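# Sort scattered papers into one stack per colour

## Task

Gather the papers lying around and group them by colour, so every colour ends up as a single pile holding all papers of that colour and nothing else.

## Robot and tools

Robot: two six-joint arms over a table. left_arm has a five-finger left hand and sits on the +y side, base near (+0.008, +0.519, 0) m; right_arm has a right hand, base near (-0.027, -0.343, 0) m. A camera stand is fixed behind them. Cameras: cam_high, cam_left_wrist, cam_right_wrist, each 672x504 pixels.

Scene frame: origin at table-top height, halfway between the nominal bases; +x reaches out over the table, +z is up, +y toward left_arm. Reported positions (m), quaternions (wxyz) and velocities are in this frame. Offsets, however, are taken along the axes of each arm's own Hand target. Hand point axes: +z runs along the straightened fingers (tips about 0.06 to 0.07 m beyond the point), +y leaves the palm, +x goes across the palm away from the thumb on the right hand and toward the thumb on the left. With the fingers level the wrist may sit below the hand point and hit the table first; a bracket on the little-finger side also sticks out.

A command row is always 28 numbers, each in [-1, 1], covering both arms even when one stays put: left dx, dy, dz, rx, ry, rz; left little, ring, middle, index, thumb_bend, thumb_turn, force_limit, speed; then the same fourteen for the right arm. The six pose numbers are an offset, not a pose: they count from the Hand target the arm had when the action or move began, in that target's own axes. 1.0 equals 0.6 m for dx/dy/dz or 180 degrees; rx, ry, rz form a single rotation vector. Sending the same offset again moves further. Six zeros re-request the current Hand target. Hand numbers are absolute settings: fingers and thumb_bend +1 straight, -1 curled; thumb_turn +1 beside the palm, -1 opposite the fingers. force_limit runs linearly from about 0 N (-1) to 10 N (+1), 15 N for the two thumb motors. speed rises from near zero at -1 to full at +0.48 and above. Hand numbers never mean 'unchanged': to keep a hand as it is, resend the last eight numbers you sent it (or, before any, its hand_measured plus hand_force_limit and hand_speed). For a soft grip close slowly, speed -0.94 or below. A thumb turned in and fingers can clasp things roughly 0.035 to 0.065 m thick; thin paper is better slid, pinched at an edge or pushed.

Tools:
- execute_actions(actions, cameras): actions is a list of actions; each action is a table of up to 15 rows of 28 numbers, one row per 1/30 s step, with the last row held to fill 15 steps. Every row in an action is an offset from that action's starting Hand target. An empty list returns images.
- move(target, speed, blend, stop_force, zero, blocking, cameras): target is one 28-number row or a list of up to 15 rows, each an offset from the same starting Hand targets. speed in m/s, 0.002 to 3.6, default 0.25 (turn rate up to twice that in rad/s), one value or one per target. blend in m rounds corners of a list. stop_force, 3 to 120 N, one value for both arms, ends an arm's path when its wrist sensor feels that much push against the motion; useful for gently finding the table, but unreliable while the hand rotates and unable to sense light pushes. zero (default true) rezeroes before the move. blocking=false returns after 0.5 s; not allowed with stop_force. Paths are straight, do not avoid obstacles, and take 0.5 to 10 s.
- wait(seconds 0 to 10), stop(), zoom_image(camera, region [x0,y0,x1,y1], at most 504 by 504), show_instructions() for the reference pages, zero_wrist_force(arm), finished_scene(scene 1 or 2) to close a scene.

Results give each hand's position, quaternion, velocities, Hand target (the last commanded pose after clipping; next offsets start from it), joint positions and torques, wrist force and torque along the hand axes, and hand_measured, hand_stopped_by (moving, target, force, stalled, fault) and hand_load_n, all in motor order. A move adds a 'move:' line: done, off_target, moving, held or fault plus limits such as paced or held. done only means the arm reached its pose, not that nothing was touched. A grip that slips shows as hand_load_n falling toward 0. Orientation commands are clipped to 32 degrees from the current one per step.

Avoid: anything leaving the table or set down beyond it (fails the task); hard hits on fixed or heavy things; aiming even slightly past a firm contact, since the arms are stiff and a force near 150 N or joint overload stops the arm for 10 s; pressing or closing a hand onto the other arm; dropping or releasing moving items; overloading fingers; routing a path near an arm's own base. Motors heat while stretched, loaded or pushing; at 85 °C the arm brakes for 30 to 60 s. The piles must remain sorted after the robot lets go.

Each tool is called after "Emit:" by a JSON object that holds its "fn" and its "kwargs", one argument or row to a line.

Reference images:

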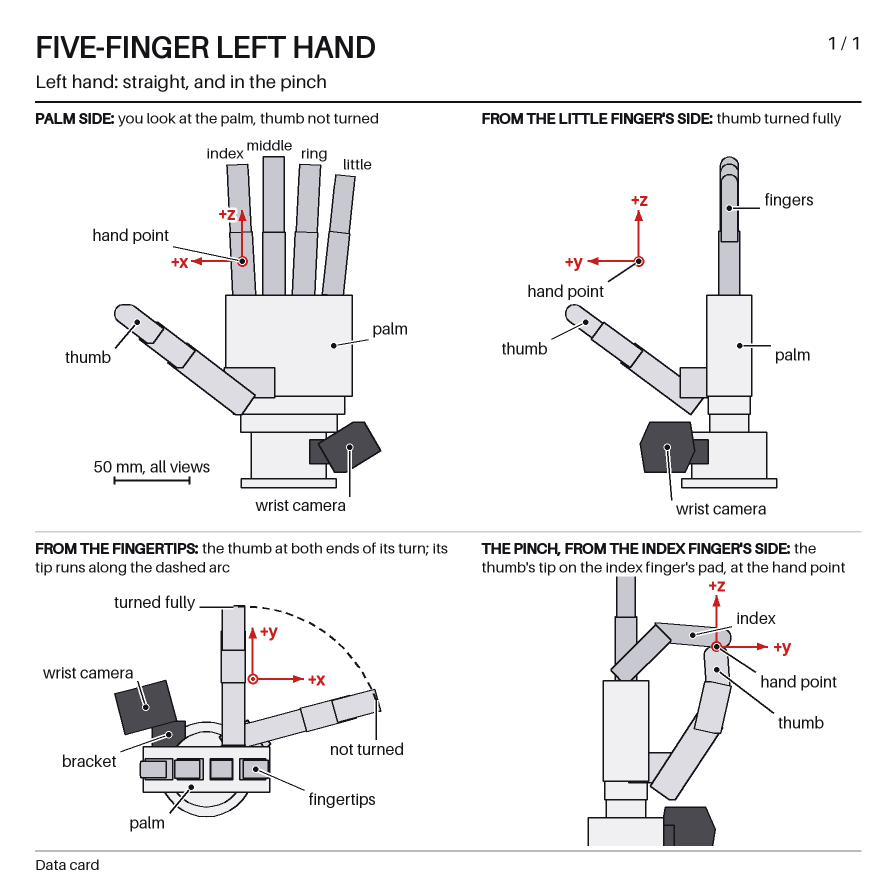

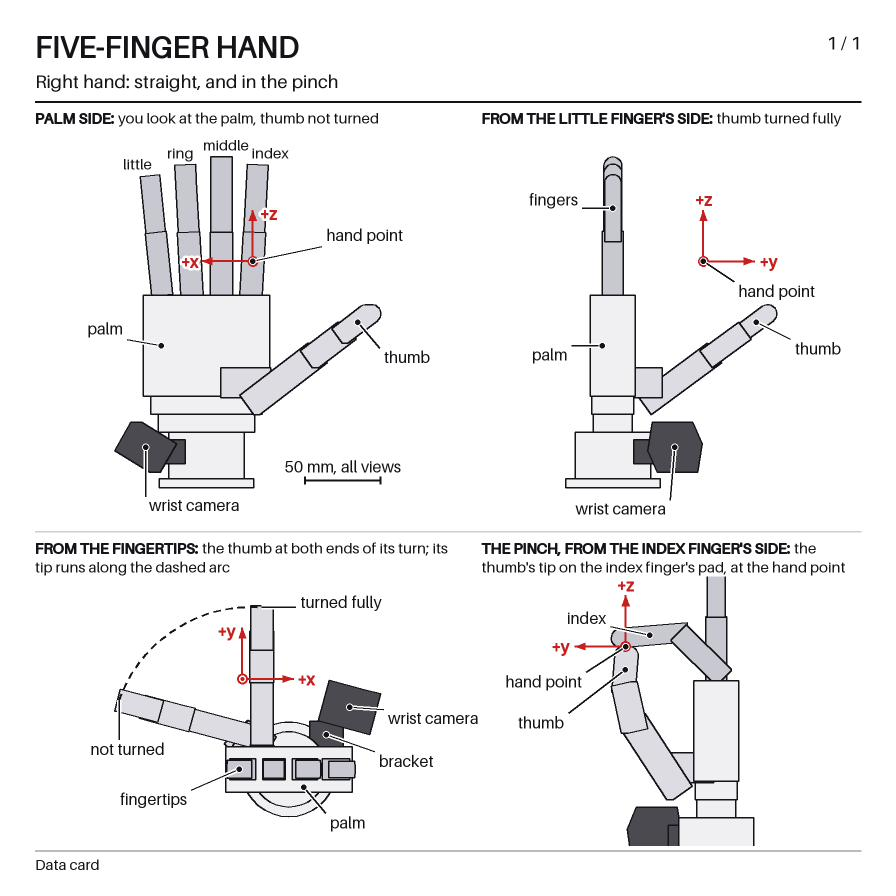

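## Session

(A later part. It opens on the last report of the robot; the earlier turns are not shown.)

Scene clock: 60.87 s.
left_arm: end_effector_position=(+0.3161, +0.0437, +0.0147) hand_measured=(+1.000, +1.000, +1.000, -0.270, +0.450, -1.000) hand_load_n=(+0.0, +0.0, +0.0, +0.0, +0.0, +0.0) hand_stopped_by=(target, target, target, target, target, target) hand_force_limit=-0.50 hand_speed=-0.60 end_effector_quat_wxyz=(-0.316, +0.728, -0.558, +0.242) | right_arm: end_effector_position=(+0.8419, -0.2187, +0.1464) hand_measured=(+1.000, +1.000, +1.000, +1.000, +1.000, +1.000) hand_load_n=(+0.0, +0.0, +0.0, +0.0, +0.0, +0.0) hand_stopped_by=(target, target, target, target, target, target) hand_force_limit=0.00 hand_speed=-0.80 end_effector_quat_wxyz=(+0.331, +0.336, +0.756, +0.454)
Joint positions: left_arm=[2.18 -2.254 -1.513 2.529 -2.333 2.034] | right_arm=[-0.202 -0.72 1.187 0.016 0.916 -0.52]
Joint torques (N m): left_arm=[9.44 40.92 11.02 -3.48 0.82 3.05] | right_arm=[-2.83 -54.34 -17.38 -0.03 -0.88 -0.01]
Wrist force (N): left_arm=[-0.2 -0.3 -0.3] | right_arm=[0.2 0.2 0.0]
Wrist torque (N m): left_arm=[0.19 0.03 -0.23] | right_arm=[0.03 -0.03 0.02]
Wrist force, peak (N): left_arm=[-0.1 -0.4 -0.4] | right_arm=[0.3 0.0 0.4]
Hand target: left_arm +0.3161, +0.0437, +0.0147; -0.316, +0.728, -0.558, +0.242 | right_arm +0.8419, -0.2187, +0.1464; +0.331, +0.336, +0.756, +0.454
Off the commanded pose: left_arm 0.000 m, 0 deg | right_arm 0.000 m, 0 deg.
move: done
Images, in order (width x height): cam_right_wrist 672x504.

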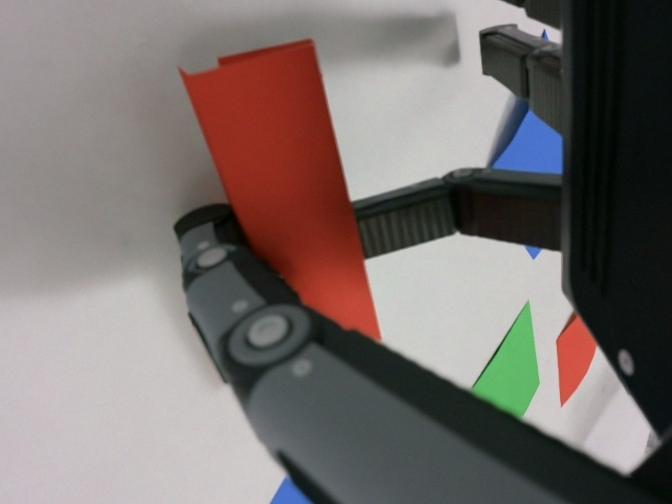

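Emit:
{"fn": "move", "kwargs": {
  "target": [
    [0,0,0,0,0,0,1,1,1,-0.3,0.38,-1,-0.5,-0.6,0,0,0,0,0,0,1,1,1,1,1,1,0,-0.8]
  ],
  "speed": 0.02,
  "cameras": ["cam_right_wrist"]
}}

Emit:
{"fn": "move", "kwargs": {
  "target": [
    [0,0,0,0,0,0,1,1,1,-0.35,0.33,-1,-0.5,-0.6,0,0,0,0,0,0,1,1,1,1,1,1,0,-0.8]
  ],
  "speed": 0.02,
  "cameras": ["cam_right_wrist"]
}}

Emit:
{"fn": "move", "kwargs": {
  "target": [
    [0,0,0,0,0,0,1,1,1,-0.6,0.33,-1,0,-0.6,0,0,0,0,0,0,1,1,1,1,1,1,0,-0.8]
  ],
  "speed": 0.02,
  "cameras": ["cam_right_wrist"]
}}

Scene clock: 61.53 s.
left_arm: end_effector_position=(+0.3161, +0.0437, +0.0147) hand_measured=(+1.000, +1.000, +1.000, -0.300, +0.380, -1.000) hand_load_n=(+0.0, +0.0, +0.0, +0.0, +0.0, +0.0) hand_stopped_by=(target, target, target, target, target, target) hand_force_limit=-0.50 hand_speed=-0.60 end_effector_quat_wxyz=(-0.316, +0.728, -0.558, +0.242) | right_arm: end_effector_position=(+0.8419, -0.2187, +0.1464) hand_measured=(+1.000, +1.000, +1.000, +1.000, +1.000, +1.000) hand_load_n=(+0.0, +0.0, +0.0, +0.0, +0.0, +0.0) hand_stopped_by=(target, target, target, target, target, target) hand_force_limit=0.00 hand_speed=-0.80 end_effector_quat_wxyz=(+0.331, +0.336, +0.756, +0.454)
Joint positions: left_arm=[2.18 -2.254 -1.513 2.529 -2.333 2.034] | right_arm=[-0.202 -0.72 1.187 0.016 0.916 -0.52]
Joint torques (N m): left_arm=[10.34 41.42 13.11 -3.48 1.48 2.74] | right_arm=[-3.5 -54.32 -19.2 0.16 -0.9 -0.12]
Wrist force (N): left_arm=[-0.1 -0.5 -0.3] | right_arm=[0.2 -0.1 0.1]
Wrist torque (N m): left_arm=[0.18 0.02 -0.23] | right_arm=[-0.01 -0.03 0.00]
Wrist force, peak (N): left_arm=[-0.1 -0.4 -0.5] | right_arm=[0.3 0.0 0.3]
Hand target: left_arm +0.3161, +0.0437, +0.0147; -0.316, +0.728, -0.558, +0.242 | right_arm +0.8419, -0.2187, +0.1464; +0.331, +0.336, +0.756, +0.454
Off the commanded pose: left_arm 0.000 m, 0 deg | right_arm 0.000 m, 0 deg.
move: done
Images, in order (width x height): cam_right_wrist 672x504.

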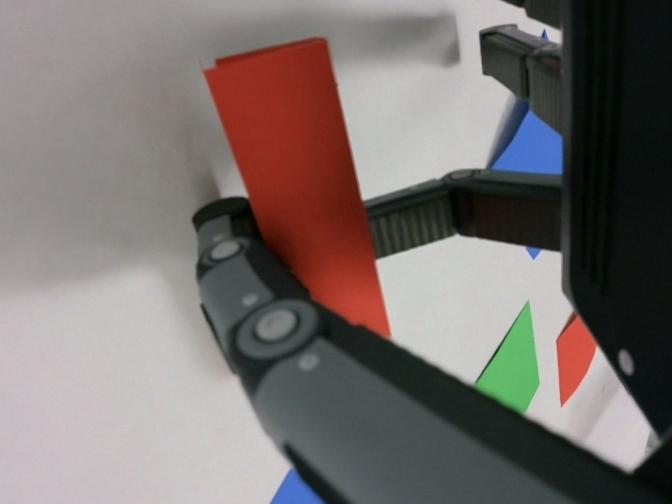

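Scene clock: 62.03 s.
left_arm: end_effector_position=(+0.3161, +0.0437, +0.0147) hand_measured=(+1.000, +1.000, +1.000, -0.350, +0.330, -1.000) hand_load_n=(+0.0, +0.0, +0.0, +0.0, +0.0, +0.0) hand_stopped_by=(target, target, target, target, target, target) hand_force_limit=-0.50 hand_speed=-0.60 end_effector_quat_wxyz=(-0.316, +0.728, -0.558, +0.242) | right_arm: end_effector_position=(+0.8419, -0.2187, +0.1464) hand_measured=(+1.000, +1.000, +1.000, +1.000, +1.000, +1.000) hand_load_n=(+0.0, +0.0, +0.0, +0.0, +0.0, +0.0) hand_stopped_by=(target, target, target, target, target, target) hand_force_limit=0.00 hand_speed=-0.80 end_effector_quat_wxyz=(+0.331, +0.336, +0.756, +0.454)
Joint positions: left_arm=[2.18 -2.254 -1.513 2.529 -2.333 2.034] | right_arm=[-0.202 -0.72 1.187 0.016 0.916 -0.52]
Joint torques (N m): left_arm=[10.21 41.99 13.87 -3.26 1.54 2.62] | right_arm=[-2.75 -55.03 -16.93 0.15 -0.78 -0.11]
Wrist force (N): left_arm=[-0.1 -0.2 -0.5] | right_arm=[0.2 0.1 0.1]
Wrist torque (N m): left_arm=[0.23 0.01 -0.24] | right_arm=[0.02 -0.03 0.01]
Wrist force, peak (N): left_arm=[-0.2 -0.3 -0.5] | right_arm=[0.3 -0.1 0.3]
Hand target: left_arm +0.3161, +0.0437, +0.0147; -0.316, +0.728, -0.558, +0.242 | right_arm +0.8419, -0.2187, +0.1464; +0.331, +0.336, +0.756, +0.454
Off the commanded pose: left_arm 0.000 m, 0 deg | right_arm 0.000 m, 0 deg.
move: done
Images, in order (width x height): cam_right_wrist 672x504.

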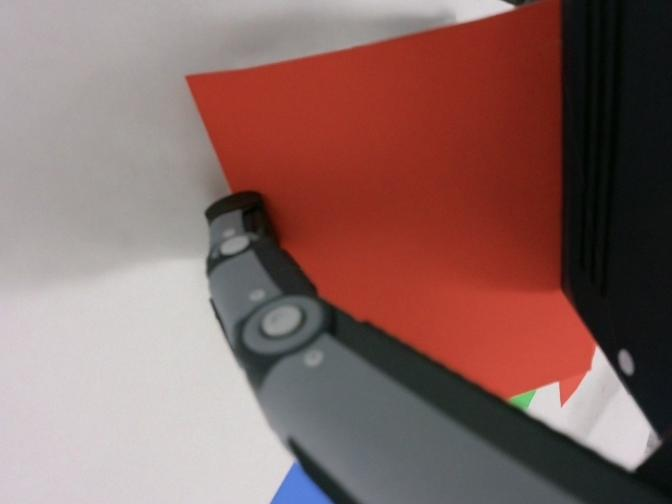

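Scene clock: 62.53 s.
left_arm: end_effector_position=(+0.3161, +0.0437, +0.0147) hand_measured=(+1.000, +1.000, +1.000, -0.456, +0.332, -1.000) hand_load_n=(+0.0, +0.0, +0.0, +5.0, +6.5, -0.5) hand_stopped_by=(target, target, target, force, target, target) hand_force_limit=0.00 hand_speed=-0.60 end_effector_quat_wxyz=(-0.316, +0.728, -0.558, +0.242) | right_arm: end_effector_position=(+0.8419, -0.2187, +0.1464) hand_measured=(+1.000, +1.000, +1.000, +1.000, +1.000, +1.000) hand_load_n=(+0.0, +0.0, +0.0, +0.0, +0.0, +0.0) hand_stopped_by=(target, target, target, target, target, target) hand_force_limit=0.00 hand_speed=-0.80 end_effector_quat_wxyz=(+0.331, +0.336, +0.756, +0.454)
Joint positions: left_arm=[2.18 -2.254 -1.513 2.529 -2.333 2.034] | right_arm=[-0.202 -0.72 1.187 0.016 0.916 -0.52]
Joint torques (N m): left_arm=[10.48 41.74 15.27 -3.33 1.67 2.45] | right_arm=[-1.97 -55.63 -17.43 0.28 -0.89 -0.12]
Wrist force (N): left_arm=[-0.1 -0.3 -0.5] | right_arm=[0.2 0.1 0.2]
Wrist torque (N m): left_arm=[0.21 0.00 -0.23] | right_arm=[0.00 -0.03 0.01]
Wrist force, peak (N): left_arm=[0.1 -0.3 -0.5] | right_arm=[0.4 0.1 0.3]
Hand target: left_arm +0.3161, +0.0437, +0.0147; -0.316, +0.728, -0.558, +0.242 | right_arm +0.8419, -0.2187, +0.1464; +0.331, +0.336, +0.756, +0.454
Off the commanded pose: left_arm 0.000 m, 0 deg | right_arm 0.000 m, 0 deg.
move: done
Images, in order (width x height): cam_right_wrist 672x504.

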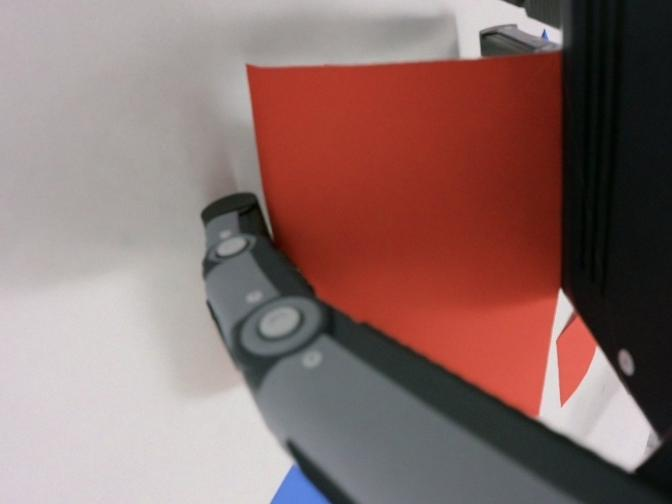

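Emit:
{"fn": "move", "kwargs": {
  "target": [
    [0,-0.1036,-0.0966,0,0,0,1,1,1,-0.6,0.33,-1,0,-0.6,0,0,0,0,0,0,1,1,1,1,1,1,0,-0.8]
  ],
  "speed": 0.08,
  "cameras": ["all"]
}}

Scene clock: 64.00 s.
left_arm: end_effector_position=(+0.3164, +0.0438, +0.0997) hand_measured=(+1.000, +1.000, +1.000, -0.456, +0.332, -1.000) hand_load_n=(+0.0, +0.0, +0.0, +4.5, +6.5, -0.5) hand_stopped_by=(target, target, target, force, target, target) hand_force_limit=0.00 hand_speed=-0.60 end_effector_quat_wxyz=(-0.316, +0.728, -0.558, +0.242) | right_arm: end_effector_position=(+0.8419, -0.2187, +0.1464) hand_measured=(+1.000, +1.000, +1.000, +1.000, +1.000, +1.000) hand_load_n=(+0.0, +0.0, +0.0, +0.0, +0.0, +0.0) hand_stopped_by=(target, target, target, target, target, target) hand_force_limit=0.00 hand_speed=-0.80 end_effector_quat_wxyz=(+0.331, +0.336, +0.756, +0.454)
Joint positions: left_arm=[2.181 -2.151 -1.44 2.353 -2.333 2.034] | right_arm=[-0.202 -0.72 1.187 0.016 0.916 -0.52]
Joint torques (N m): left_arm=[8.54 31.51 9.8 -0.34 1.38 -0.22] | right_arm=[-3.2 -55.29 -16.41 0.17 -1.14 -0.17]
Wrist force (N): left_arm=[-0.3 -0.2 -0.6] | right_arm=[0.2 0.1 0.2]
Wrist torque (N m): left_arm=[0.21 0.02 -0.21] | right_arm=[0.00 -0.04 0.01]
Wrist force, peak (N): left_arm=[-0.1 -1.3 -1.3] | right_arm=[0.3 0.2 0.3]
Hand target: left_arm +0.3163, +0.0438, +0.0997; -0.316, +0.728, -0.558, +0.242 | right_arm +0.8419, -0.2187, +0.1464; +0.331, +0.336, +0.756, +0.454
Off the commanded pose: left_arm 0.000 m, 0 deg | right_arm 0.000 m, 0 deg.
move: done

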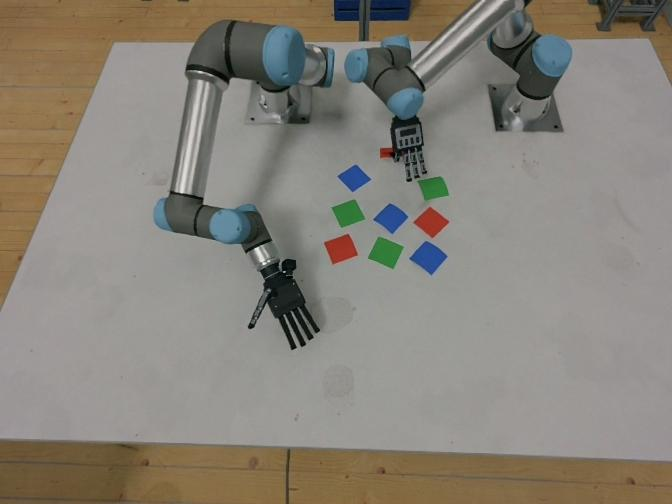

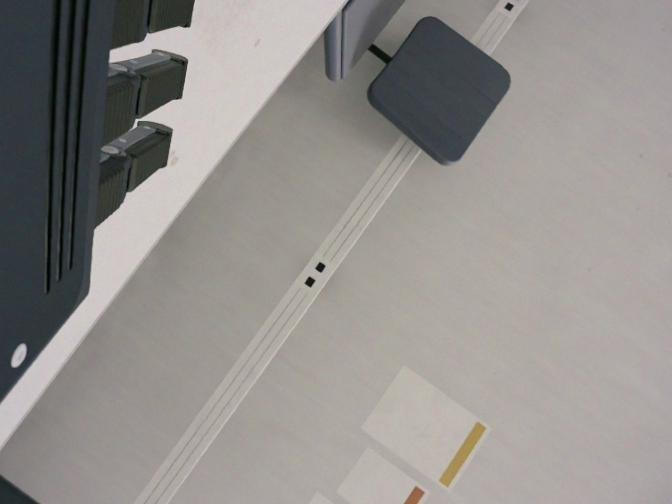

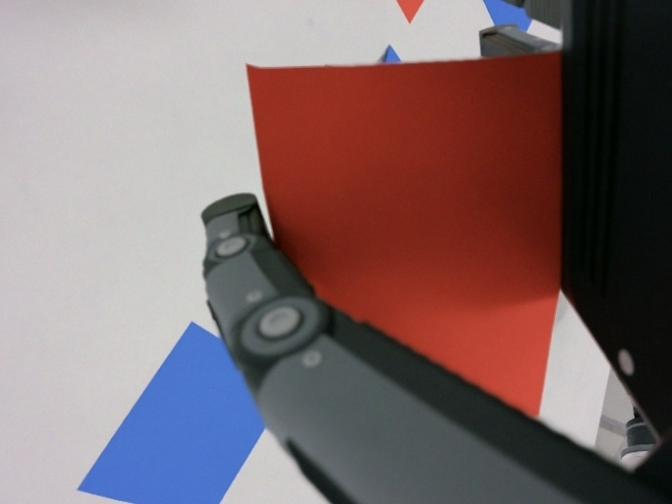

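Emit:
{"fn": "zoom_image", "kwargs": {
  "camera": "cam_high",
  "region": [310, 130, 470, 290]
}}

Scaled by 3.150 from the camera's 672x504 image, which has a finer 960x720 frame.

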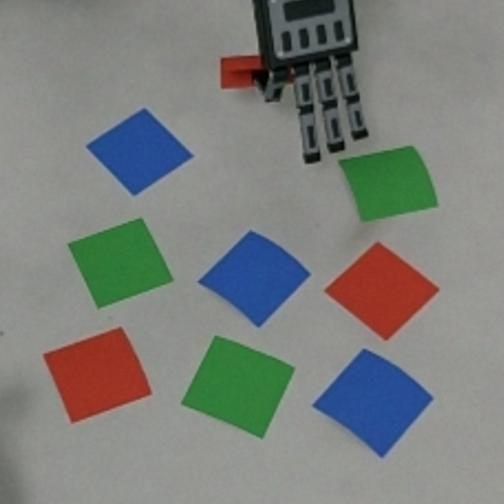

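Emit:
{"fn": "move", "kwargs": {
  "target": [
    [-0.1562,-0.1740,0.2224,0,0.2173,0.2027,1,1,1,-0.6,0.33,-1,0,-0.6,0,0,0,0,0,0,1,1,1,1,1,1,0,-0.8]
  ],
  "speed": 0.16,
  "cameras": ["cam_high","cam_right_wrist"]
}}

Scene clock: 67.90 s.
left_arm: end_effector_position=(+0.4550, +0.1782, +0.0845) hand_measured=(+1.000, +1.000, +1.000, -0.456, +0.332, -1.000) hand_load_n=(-0.5, +0.0, -0.5, +4.5, +6.5, -0.5) hand_stopped_by=(target, target, target, force, target, target) hand_force_limit=0.00 hand_speed=-0.60 end_effector_quat_wxyz=(+0.172, -0.400, +0.826, -0.359) | right_arm: end_effector_position=(+0.8419, -0.2187, +0.1464) hand_measured=(+1.000, +1.000, +1.000, +1.000, +1.000, +1.000) hand_load_n=(+0.0, -0.5, +0.0, +0.0, +0.0, +0.0) hand_stopped_by=(target, target, target, target, target, target) hand_force_limit=0.00 hand_speed=-0.80 end_effector_quat_wxyz=(+0.331, +0.336, +0.756, +0.454)
Joint positions: left_arm=[2.908 -1.891 -1.777 2.87 -1.267 3.436] | right_arm=[-0.202 -0.72 1.187 0.016 0.916 -0.52]
Joint torques (N m): left_arm=[-2.82 33.58 10.78 0.73 0.72 0.77] | right_arm=[-2.1 -54.88 -16.94 0.2 -0.89 -0.24]
Wrist force (N): left_arm=[-0.4 0.2 -0.7] | right_arm=[0.2 0.0 0.1]
Wrist torque (N m): left_arm=[0.31 0.10 -0.18] | right_arm=[0.00 -0.03 0.01]
Wrist force, peak (N): left_arm=[-1.3 0.0 -0.8] | right_arm=[0.5 0.1 0.1]
Hand target: left_arm +0.4549, +0.1782, +0.0846; +0.172, -0.399, +0.826, -0.359 | right_arm +0.8419, -0.2187, +0.1464; +0.331, +0.336, +0.756, +0.454
Off the commanded pose: left_arm 0.000 m, 0 deg | right_arm 0.000 m, 0 deg.
move: done
Images, in order (width x height): cam_high 672x504, cam_right_wrist 672x504.

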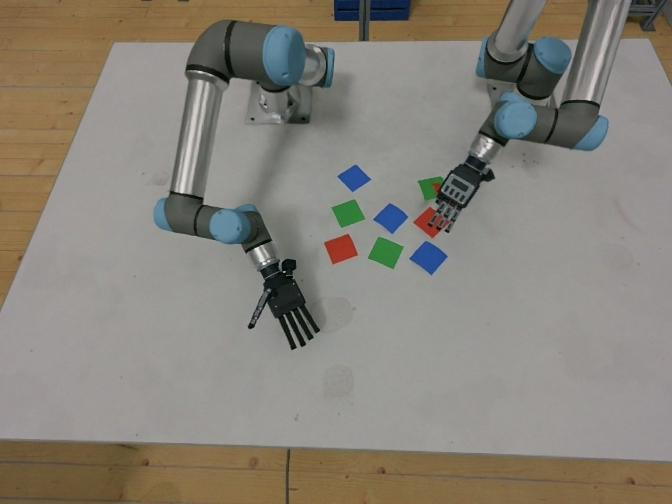

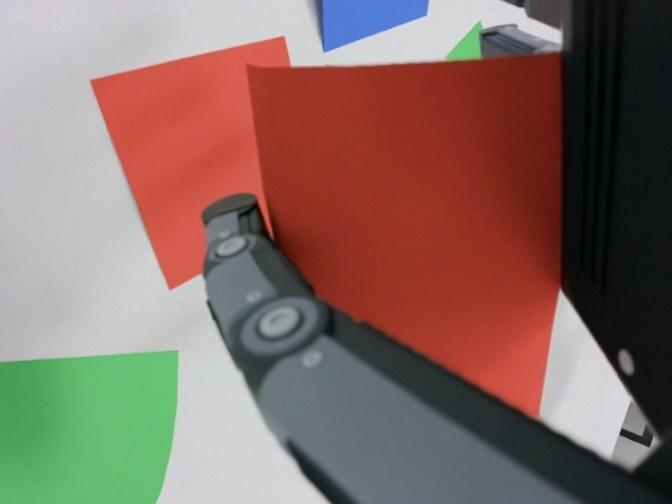

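Emit:
{"fn": "move", "kwargs": {
  "target": [
    [0,0.0487,0.0455,0,0,0,1,1,1,-0.6,0.33,-1,0,-0.6,0,0,0,0,0,0,1,1,1,1,1,1,0,-0.8]
  ],
  "speed": 0.08,
  "cameras": ["cam_high","cam_right_wrist"]
}}

Emit:
{"fn": "zoom_image", "kwargs": {
  "camera": "cam_high",
  "region": [370, 150, 490, 270]
}}

Scene clock: 69.00 s.
left_arm: end_effector_position=(+0.4548, +0.1781, +0.0445) hand_measured=(+1.000, +1.000, +1.000, -0.456, +0.332, -1.000) hand_load_n=(+0.0, +0.0, +0.0, +5.0, +6.5, -0.5) hand_stopped_by=(target, target, target, force, target, target) hand_force_limit=0.00 hand_speed=-0.60 end_effector_quat_wxyz=(+0.172, -0.399, +0.826, -0.359) | right_arm: end_effector_position=(+0.8419, -0.2187, +0.1464) hand_measured=(+1.000, +1.000, +1.000, +1.000, +1.000, +1.000) hand_load_n=(+0.0, +0.0, +0.0, +0.0, +0.0, +0.0) hand_stopped_by=(target, target, target, target, target, target) hand_force_limit=0.00 hand_speed=-0.80 end_effector_quat_wxyz=(+0.331, +0.336, +0.756, +0.454)
Joint positions: left_arm=[2.908 -1.943 -1.823 2.968 -1.267 3.436] | right_arm=[-0.202 -0.72 1.187 0.016 0.916 -0.52]
Joint torques (N m): left_arm=[-10.46 31.37 23.39 -1.21 -0.94 -2.09] | right_arm=[-3.17 -55.86 -17.28 0 -0.91 -0.27]
Wrist force (N): left_arm=[-0.4 0.2 -0.6] | right_arm=[0.2 0.1 0.3]
Wrist torque (N m): left_arm=[0.30 0.11 -0.21] | right_arm=[0.00 -0.05 0.02]
Wrist force, peak (N): left_arm=[-0.6 -0.2 -1.4] | right_arm=[0.2 0.1 0.4]
Hand target: left_arm +0.4548, +0.1781, +0.0446; +0.172, -0.399, +0.826, -0.359 | right_arm +0.8419, -0.2187, +0.1464; +0.331, +0.336, +0.756, +0.454
Off the commanded pose: left_arm 0.000 m, 0 deg | right_arm 0.000 m, 0 deg.
move: done
Images, in order (width x height): cam_high 672x504, cam_right_wrist 672x504.

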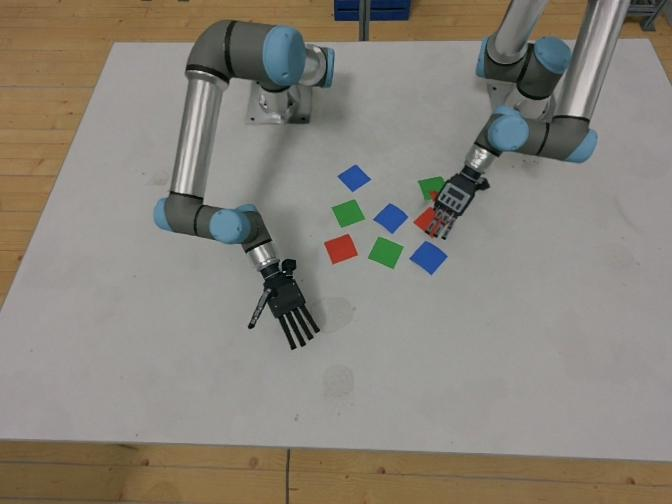

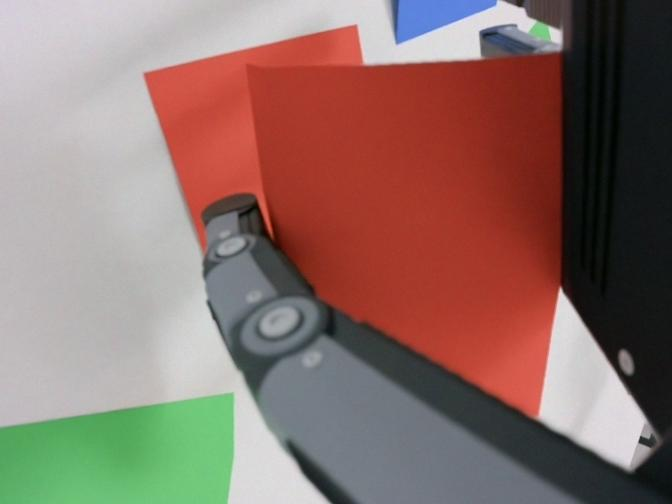

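Scaled by 4.200 from the camera's 672x504 image, which has a finer 960x720 frame.

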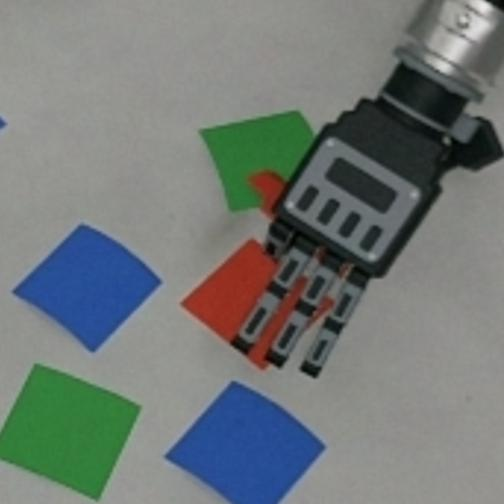

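Emit:
{"fn": "move", "kwargs": {
  "target": [
    [0.0033,0.0391,0.0206,0,0,0,1,1,1,-0.6,0.33,-1,0,-0.6,0,0,0,0,0,0,1,1,1,1,1,1,0,-0.8]
  ],
  "speed": 0.04,
  "cameras": ["cam_high","cam_right_wrist"]
}}

Emit:
{"fn": "zoom_image", "kwargs": {
  "camera": "cam_high",
  "region": [370, 150, 490, 270]
}}

Scene clock: 70.87 s.
left_arm: end_effector_position=(+0.4480, +0.1809, +0.0189) hand_measured=(+1.000, +1.000, +1.000, -0.456, +0.332, -1.000) hand_load_n=(+0.0, -0.5, +0.0, +4.5, +6.5, -0.5) hand_stopped_by=(target, target, target, force, target, target) hand_force_limit=0.00 hand_speed=-0.60 end_effector_quat_wxyz=(+0.172, -0.399, +0.826, -0.359) end_effector_velocity=(-0.001, +0.000, +0.000) end_effector_angular_velocity=(+0.001, +0.004, -0.001) | right_arm: end_effector_position=(+0.8419, -0.2187, +0.1464) hand_measured=(+1.000, +1.000, +1.000, +1.000, +1.000, +1.000) hand_load_n=(+0.0, +0.0, +0.0, +0.0, -0.5, +0.0) hand_stopped_by=(target, target, target, target, target, target) hand_force_limit=0.00 hand_speed=-0.80 end_effector_quat_wxyz=(+0.331, +0.336, +0.756, +0.454)
Joint positions: left_arm=[2.911 -1.967 -1.87 3.038 -1.266 3.438] | right_arm=[-0.202 -0.72 1.187 0.016 0.916 -0.52]
Joint velocities: left_arm=[0 -0.001 0.003 -0.006 0 0.001] | right_arm=[within noise]
Joint torques (N m): left_arm=[7.51 35.61 24.5 -2.34 2.71 2.66] | right_arm=[-3.4 -55.21 -16.98 0.24 -1.03 -0.13]
Wrist force (N): left_arm=[-0.1 0.4 -0.8] | right_arm=[0.3 0.0 0.1]
Wrist torque (N m): left_arm=[0.35 0.03 -0.28] | right_arm=[0.00 -0.04 0.01]
Wrist force, peak (N): left_arm=[-0.4 0.5 -0.9] | right_arm=[0.4 0.1 0.2]
Hand target: left_arm +0.4481, +0.1809, +0.0190; +0.172, -0.399, +0.826, -0.359 | right_arm +0.8419, -0.2187, +0.1464; +0.331, +0.336, +0.756, +0.454
Off the commanded pose: left_arm 0.000 m, 0 deg | right_arm 0.000 m, 0 deg.
move: done
Images, in order (width x height): cam_high 672x504, cam_right_wrist 672x504.

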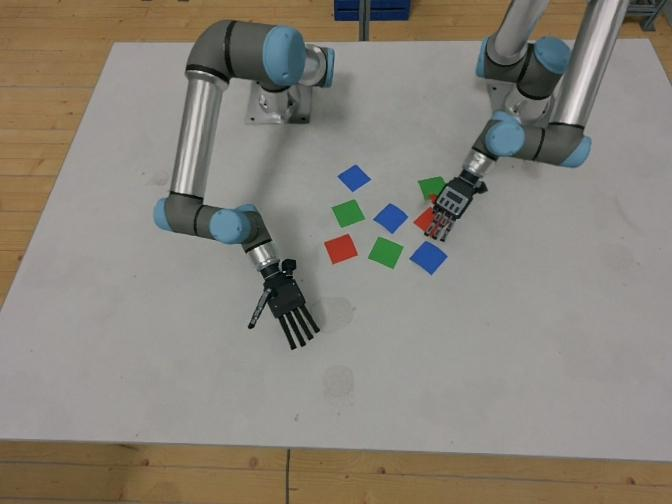

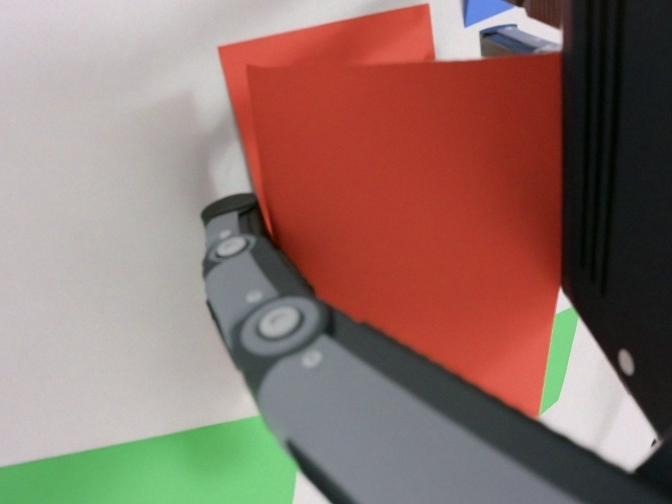

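Scaled by 4.200 from the camera's 672x504 image, which has a finer 960x720 frame.

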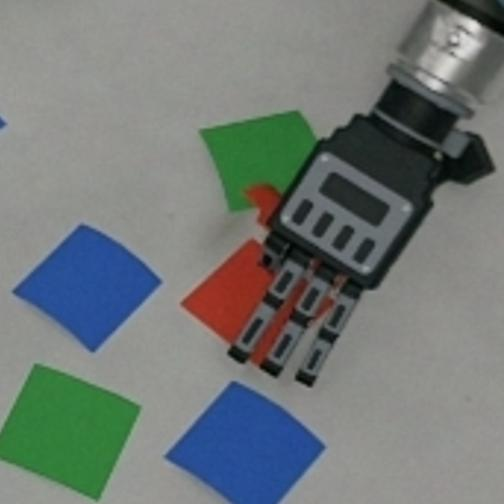

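Emit:
{"fn": "move", "kwargs": {
  "target": [
    [0,-0.0039,0.0067,0,0,0,1,1,1,-0.6,0.33,-1,0,-0.6,0,0,0,0,0,0,1,1,1,1,1,1,0,-0.8],
    [0,-0.0039,0.0067,0,0,0,1,1,1,-0.45,0.45,-1,0,-0.6,0,0,0,0,0,0,1,1,1,1,1,1,0,-0.8]
  ],
  "speed": 0.03,
  "cameras": ["cam_high","cam_right_wrist"]
}}

Scene clock: 72.20 s.
left_arm: end_effector_position=(+0.4516, +0.1780, +0.0179) hand_measured=(+1.000, +1.000, +1.000, -0.450, +0.450, -1.000) hand_load_n=(+0.0, +0.0, +0.0, +0.0, +0.0, +0.0) hand_stopped_by=(target, target, target, target, target, target) hand_force_limit=0.00 hand_speed=-0.60 end_effector_quat_wxyz=(+0.172, -0.399, +0.826, -0.359) | right_arm: end_effector_position=(+0.8419, -0.2187, +0.1464) hand_measured=(+1.000, +1.000, +1.000, +1.000, +1.000, +1.000) hand_load_n=(+0.0, +0.0, +0.0, +0.0, -0.5, +0.0) hand_stopped_by=(target, target, target, target, target, target) hand_force_limit=0.00 hand_speed=-0.80 end_effector_quat_wxyz=(+0.331, +0.336, +0.756, +0.454)
Joint positions: left_arm=[2.906 -1.977 -1.857 3.037 -1.269 3.434] | right_arm=[-0.202 -0.72 1.187 0.016 0.916 -0.52]
Joint torques (N m): left_arm=[7.16 35.63 9.29 -1.08 0.9 1.14] | right_arm=[-3.72 -54.29 -16.84 0.45 -1.04 -0.25]
Wrist force (N): left_arm=[-0.1 0.5 -0.9] | right_arm=[0.1 0.2 0.1]
Wrist torque (N m): left_arm=[0.36 0.03 -0.18] | right_arm=[0.02 -0.01 0.01]
Wrist force, peak (N): left_arm=[-0.2 0.6 -1.1] | right_arm=[0.2 0.2 0.3]
Hand target: left_arm +0.4517, +0.1780, +0.0180; +0.172, -0.399, +0.826, -0.359 | right_arm +0.8419, -0.2187, +0.1464; +0.331, +0.336, +0.756, +0.454
Off the commanded pose: left_arm 0.000 m, 0 deg | right_arm 0.000 m, 0 deg.
move: done
Images, in order (width x height): cam_high 672x504, cam_right_wrist 672x504.

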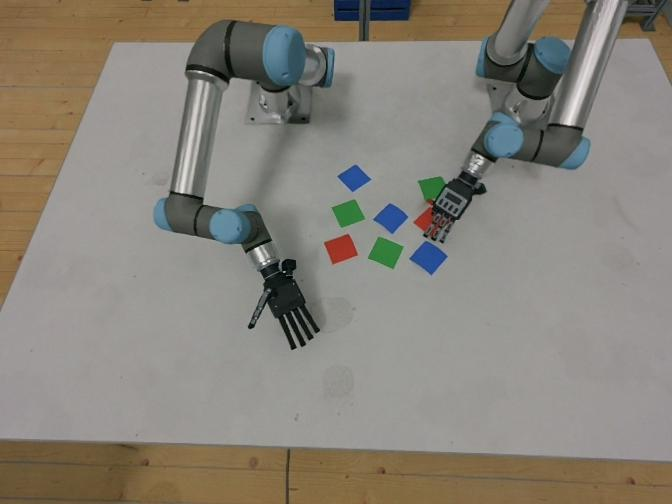

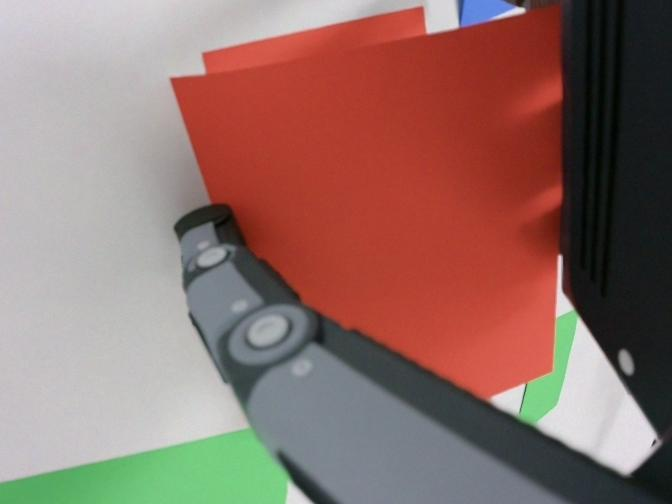

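Emit:
{"fn": "move", "kwargs": {
  "target": [
    [0.0043,-0.0122,0.0130,0,0,0,1,1,1,-0.45,0.45,-1,0,-0.6,0,0,0,0,0,0,1,1,1,1,1,1,0,-0.8]
  ],
  "speed": 0.03,
  "cameras": ["cam_high","cam_right_wrist"]
}}

Emit:
{"fn": "zoom_image", "kwargs": {
  "camera": "cam_high",
  "region": [370, 150, 490, 270]
}}

Scene clock: 73.13 s.
left_arm: end_effector_position=(+0.4584, +0.1693, +0.0180) hand_measured=(+1.000, +1.000, +1.000, -0.450, +0.450, -1.000) hand_load_n=(+0.0, +0.0, +0.0, +0.5, +0.0, +0.0) hand_stopped_by=(target, target, target, target, target, target) hand_force_limit=0.00 hand_speed=-0.60 end_effector_quat_wxyz=(+0.172, -0.400, +0.826, -0.359) | right_arm: end_effector_position=(+0.8419, -0.2187, +0.1464) hand_measured=(+1.000, +1.000, +1.000, +1.000, +1.000, +1.000) hand_load_n=(+0.0, +0.0, +0.0, +0.0, +0.0, +0.0) hand_stopped_by=(target, target, target, target, target, target) hand_force_limit=0.00 hand_speed=-0.80 end_effector_quat_wxyz=(+0.331, +0.336, +0.756, +0.454)
Joint positions: left_arm=[2.889 -1.997 -1.825 3.028 -1.281 3.422] | right_arm=[-0.202 -0.72 1.187 0.016 0.916 -0.52]
Joint torques (N m): left_arm=[9.43 37.94 8.68 -0.53 0.37 0.58] | right_arm=[-3.7 -54.56 -17.36 0.06 -1.14 -0.24]
Wrist force (N): left_arm=[-0.1 0.4 -0.9] | right_arm=[0.2 0.1 0.2]
Wrist torque (N m): left_arm=[0.35 0.03 -0.16] | right_arm=[0.00 -0.04 0.01]
Wrist force, peak (N): left_arm=[-0.2 0.6 -1.0] | right_arm=[0.2 0.0 0.4]
Hand target: left_arm +0.4584, +0.1694, +0.0180; +0.172, -0.399, +0.826, -0.359 | right_arm +0.8419, -0.2187, +0.1464; +0.331, +0.336, +0.756, +0.454
Off the commanded pose: left_arm 0.000 m, 0 deg | right_arm 0.000 m, 0 deg.
move: done
Images, in order (width x height): cam_high 672x504, cam_right_wrist 672x504.

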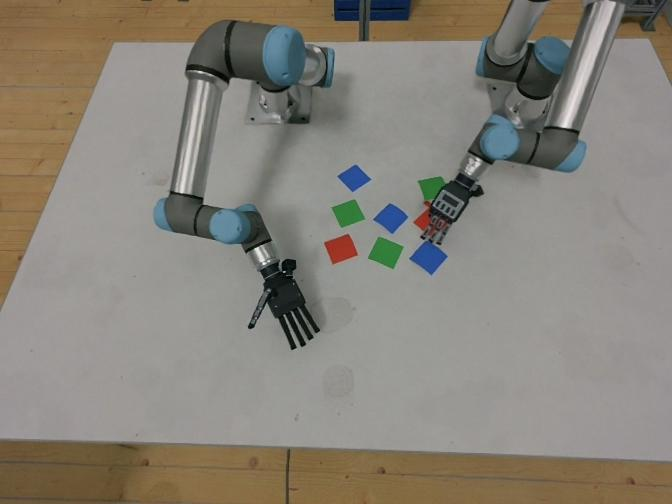

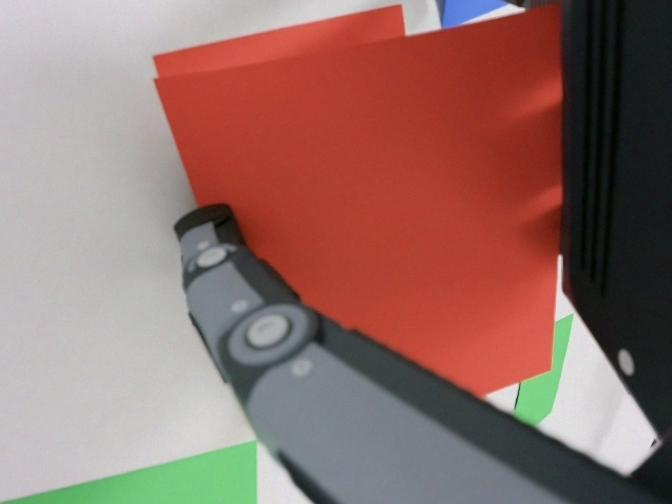

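Scaled by 4.200 from the camera's 672x504 image, which has a finer 960x720 frame.

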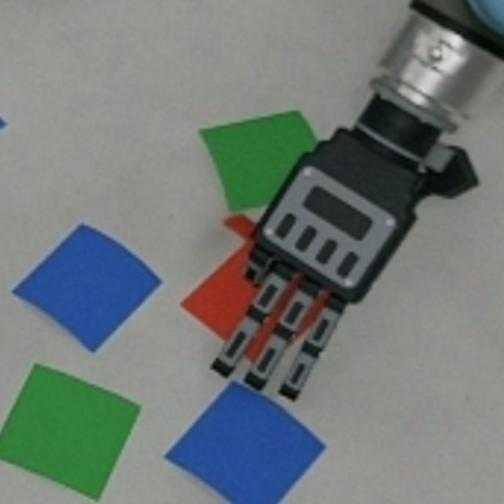

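Emit:
{"fn": "move", "kwargs": {
  "target": [
    [0,0,0,0,0,0,1,1,1,-0.2,0.45,-1,0,-0.6,0,0,0,0,0,0,1,1,1,1,1,1,0,-0.8],
    [0,-0.0061,-0.0057,0.0167,0,0,1,1,1,-0.2,0.45,-1,0,-0.6,0,0,0,0,0,0,1,1,1,1,1,1,0,-0.8],
    [0,-0.0061,-0.0057,0.0167,0,0,1,1,1,0.1,0.55,-1,0,-0.6,0,0,0,0,0,0,1,1,1,1,1,1,0,-0.8]
  ],
  "speed": 0.03,
  "cameras": ["cam_right_wrist"]
}}

Emit:
{"fn": "move", "kwargs": {
  "target": [
    [0,0,0,0,0,0,1,1,1,0.45,0.75,-1,0,-0.6,0,0,0,0,0,0,1,1,1,1,1,1,0,-0.8]
  ],
  "speed": 0.03,
  "cameras": ["cam_right_wrist"]
}}

Emit:
{"fn": "move", "kwargs": {
  "target": [
    [0,-0.0128,-0.0107,0,0,0,1,1,1,0.9,1,-1,0,-0.6,0,0,0,0,0,0,1,1,1,1,1,1,0,-0.8],
    [0,-0.09,-0.075,0,0,0,1,1,1,0.9,1,-1,0,-0.6,0,0,0,0,0,0,1,1,1,1,1,1,0,-0.8]
  ],
  "speed": 0.1,
  "cameras": ["cam_high","cam_right_wrist"]
}}

Emit:
{"fn": "zoom_image", "kwargs": {
  "camera": "cam_high",
  "region": [370, 150, 490, 270]
}}

Scene clock: 75.70 s.
left_arm: end_effector_position=(+0.4584, +0.1694, +0.0230) hand_measured=(+1.000, +1.000, +1.000, +0.100, +0.550, -1.000) hand_load_n=(+0.0, +0.0, +0.0, -0.5, +0.0, +0.0) hand_stopped_by=(target, target, target, target, target, target) hand_force_limit=0.00 hand_speed=-0.60 end_effector_quat_wxyz=(+0.183, -0.395, +0.816, -0.380) | right_arm: end_effector_position=(+0.8419, -0.2187, +0.1464) hand_measured=(+1.000, +1.000, +1.000, +1.000, +1.000, +1.000) hand_load_n=(+0.0, +0.0, +0.0, -0.5, +0.0, +0.0) hand_stopped_by=(target, target, target, target, target, target) hand_force_limit=0.00 hand_speed=-0.80 end_effector_quat_wxyz=(+0.331, +0.336, +0.756, +0.454)
Joint positions: left_arm=[2.901 -1.967 -1.869 3.093 -1.258 3.414] | right_arm=[-0.202 -0.72 1.187 0.016 0.916 -0.52]
Joint torques (N m): left_arm=[-10.56 23.48 23.86 -2 -2.23 2.58] | right_arm=[-3.19 -54.71 -16.75 0.17 -1.1 -0.26]
Wrist force (N): left_arm=[-0.1 0.3 -0.6] | right_arm=[0.1 0.1 0.1]
Wrist torque (N m): left_arm=[0.28 0.07 -0.16] | right_arm=[0.02 -0.01 0.01]
Wrist force, peak (N): left_arm=[-0.2 0.4 -1.1] | right_arm=[0.3 -0.3 0.1]
Hand target: left_arm +0.4584, +0.1694, +0.0230; +0.183, -0.395, +0.816, -0.380 | right_arm +0.8419, -0.2187, +0.1464; +0.331, +0.336, +0.756, +0.454
Off the commanded pose: left_arm 0.000 m, 0 deg | right_arm 0.000 m, 0 deg.
move: done
Images, in order (width x height): cam_right_wrist 672x504.

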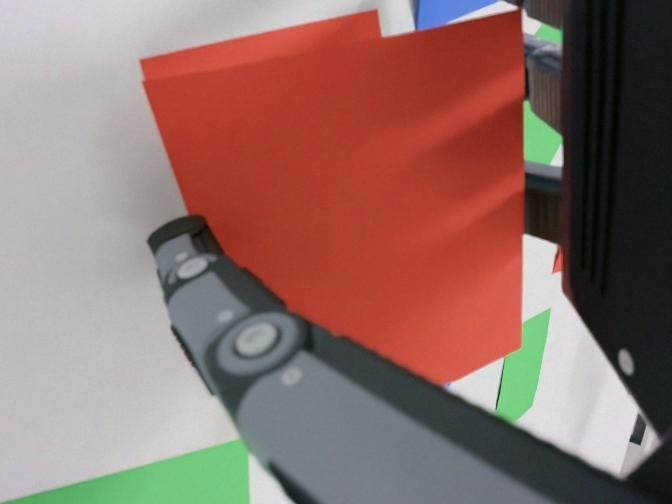

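Scene clock: 76.33 s.
left_arm: end_effector_position=(+0.4584, +0.1694, +0.0230) hand_measured=(+1.000, +1.000, +1.000, +0.450, +0.750, -1.000) hand_load_n=(+0.0, +0.0, +0.0, +0.0, +0.0, +0.0) hand_stopped_by=(target, target, target, target, target, target) hand_force_limit=0.00 hand_speed=-0.60 end_effector_quat_wxyz=(+0.183, -0.395, +0.816, -0.380) | right_arm: end_effector_position=(+0.8419, -0.2187, +0.1464) hand_measured=(+1.000, +1.000, +1.000, +1.000, +1.000, +1.000) hand_load_n=(+0.0, +0.0, +0.0, +0.0, +0.0, +0.0) hand_stopped_by=(target, target, target, target, target, target) hand_force_limit=0.00 hand_speed=-0.80 end_effector_quat_wxyz=(+0.331, +0.336, +0.756, +0.454)
Joint positions: left_arm=[2.9 -1.967 -1.869 3.093 -1.258 3.414] | right_arm=[-0.202 -0.72 1.187 0.016 0.916 -0.52]
Joint torques (N m): left_arm=[-10.74 22.71 22.77 -1.98 -2.13 2.95] | right_arm=[-3.16 -54.76 -16.65 0.23 -1.09 -0.19]
Wrist force (N): left_arm=[-0.2 0.4 -0.6] | right_arm=[0.2 0.1 0.0]
Wrist torque (N m): left_arm=[0.30 0.08 -0.17] | right_arm=[0.01 -0.03 0.01]
Wrist force, peak (N): left_arm=[-0.2 0.4 -0.8] | right_arm=[0.1 0.1 0.4]
Hand target: left_arm +0.4584, +0.1694, +0.0230; +0.183, -0.395, +0.816, -0.380 | right_arm +0.8419, -0.2187, +0.1464; +0.331, +0.336, +0.756, +0.454
Off the commanded pose: left_arm 0.000 m, 0 deg | right_arm 0.000 m, 0 deg.
move: done
Images, in order (width x height): cam_right_wrist 672x504.

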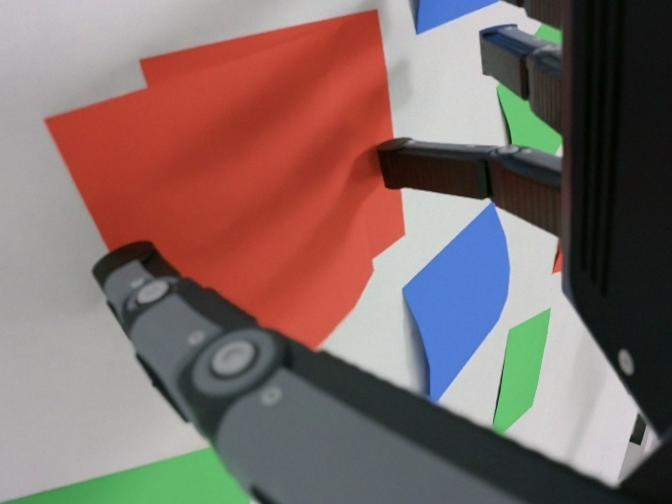

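Scene clock: 77.93 s.
left_arm: end_effector_position=(+0.4588, +0.1692, +0.0933) hand_measured=(+1.000, +1.000, +1.000, +0.900, +1.000, -1.000) hand_load_n=(+0.0, +0.0, +0.0, +0.0, +0.0, +0.0) hand_stopped_by=(target, target, target, target, target, target) hand_force_limit=0.00 hand_speed=-0.60 end_effector_quat_wxyz=(+0.183, -0.395, +0.816, -0.380) | right_arm: end_effector_position=(+0.8419, -0.2187, +0.1464) hand_measured=(+1.000, +1.000, +1.000, +1.000, +1.000, +1.000) hand_load_n=(+0.0, +0.0, +0.0, +0.0, +0.0, +0.0) hand_stopped_by=(target, target, target, target, target, target) hand_force_limit=0.00 hand_speed=-0.80 end_effector_quat_wxyz=(+0.331, +0.336, +0.756, +0.454)
Joint positions: left_arm=[2.9 -1.87 -1.791 2.918 -1.258 3.414] | right_arm=[-0.202 -0.72 1.187 0.016 0.916 -0.52]
Joint torques (N m): left_arm=[-2.87 26.51 13.29 -0.35 -1.78 0.54] | right_arm=[-2.41 -54.42 -17.61 0.11 -0.98 -0.25]
Wrist force (N): left_arm=[-0.5 0.2 -1.1] | right_arm=[0.1 0.0 0.1]
Wrist torque (N m): left_arm=[0.33 0.08 -0.18] | right_arm=[0.00 -0.01 0.00]
Wrist force, peak (N): left_arm=[-0.4 -0.7 -1.4] | right_arm=[0.1 0.0 0.4]
Hand target: left_arm +0.4588, +0.1693, +0.0933; +0.183, -0.395, +0.816, -0.380 | right_arm +0.8419, -0.2187, +0.1464; +0.331, +0.336, +0.756, +0.454
Off the commanded pose: left_arm 0.000 m, 0 deg | right_arm 0.000 m, 0 deg.
move: done
Images, in order (width x height): cam_high 672x504, cam_right_wrist 672x504.

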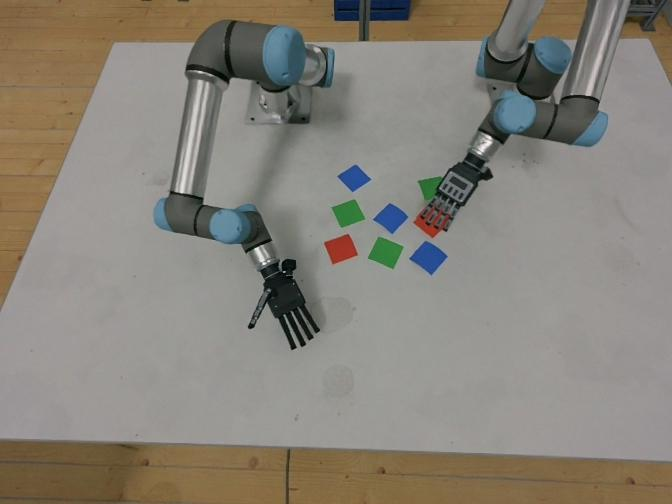

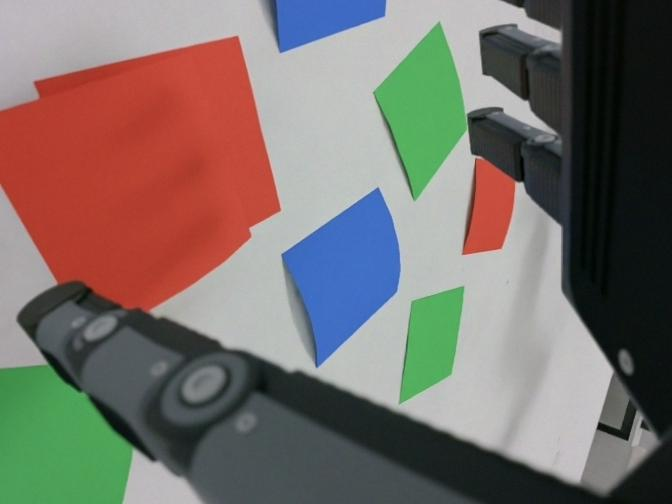

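Scaled by 4.200 from the camera's 672x504 image, which has a finer 960x720 frame.

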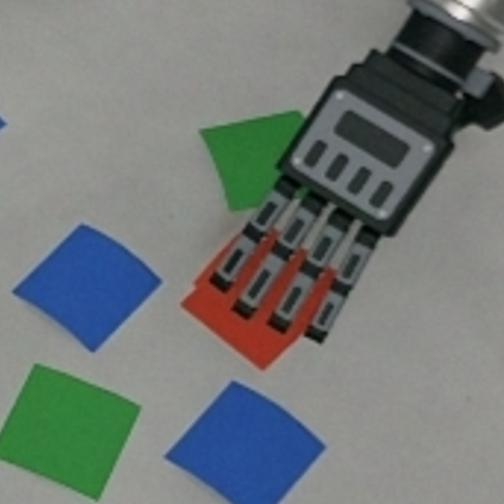

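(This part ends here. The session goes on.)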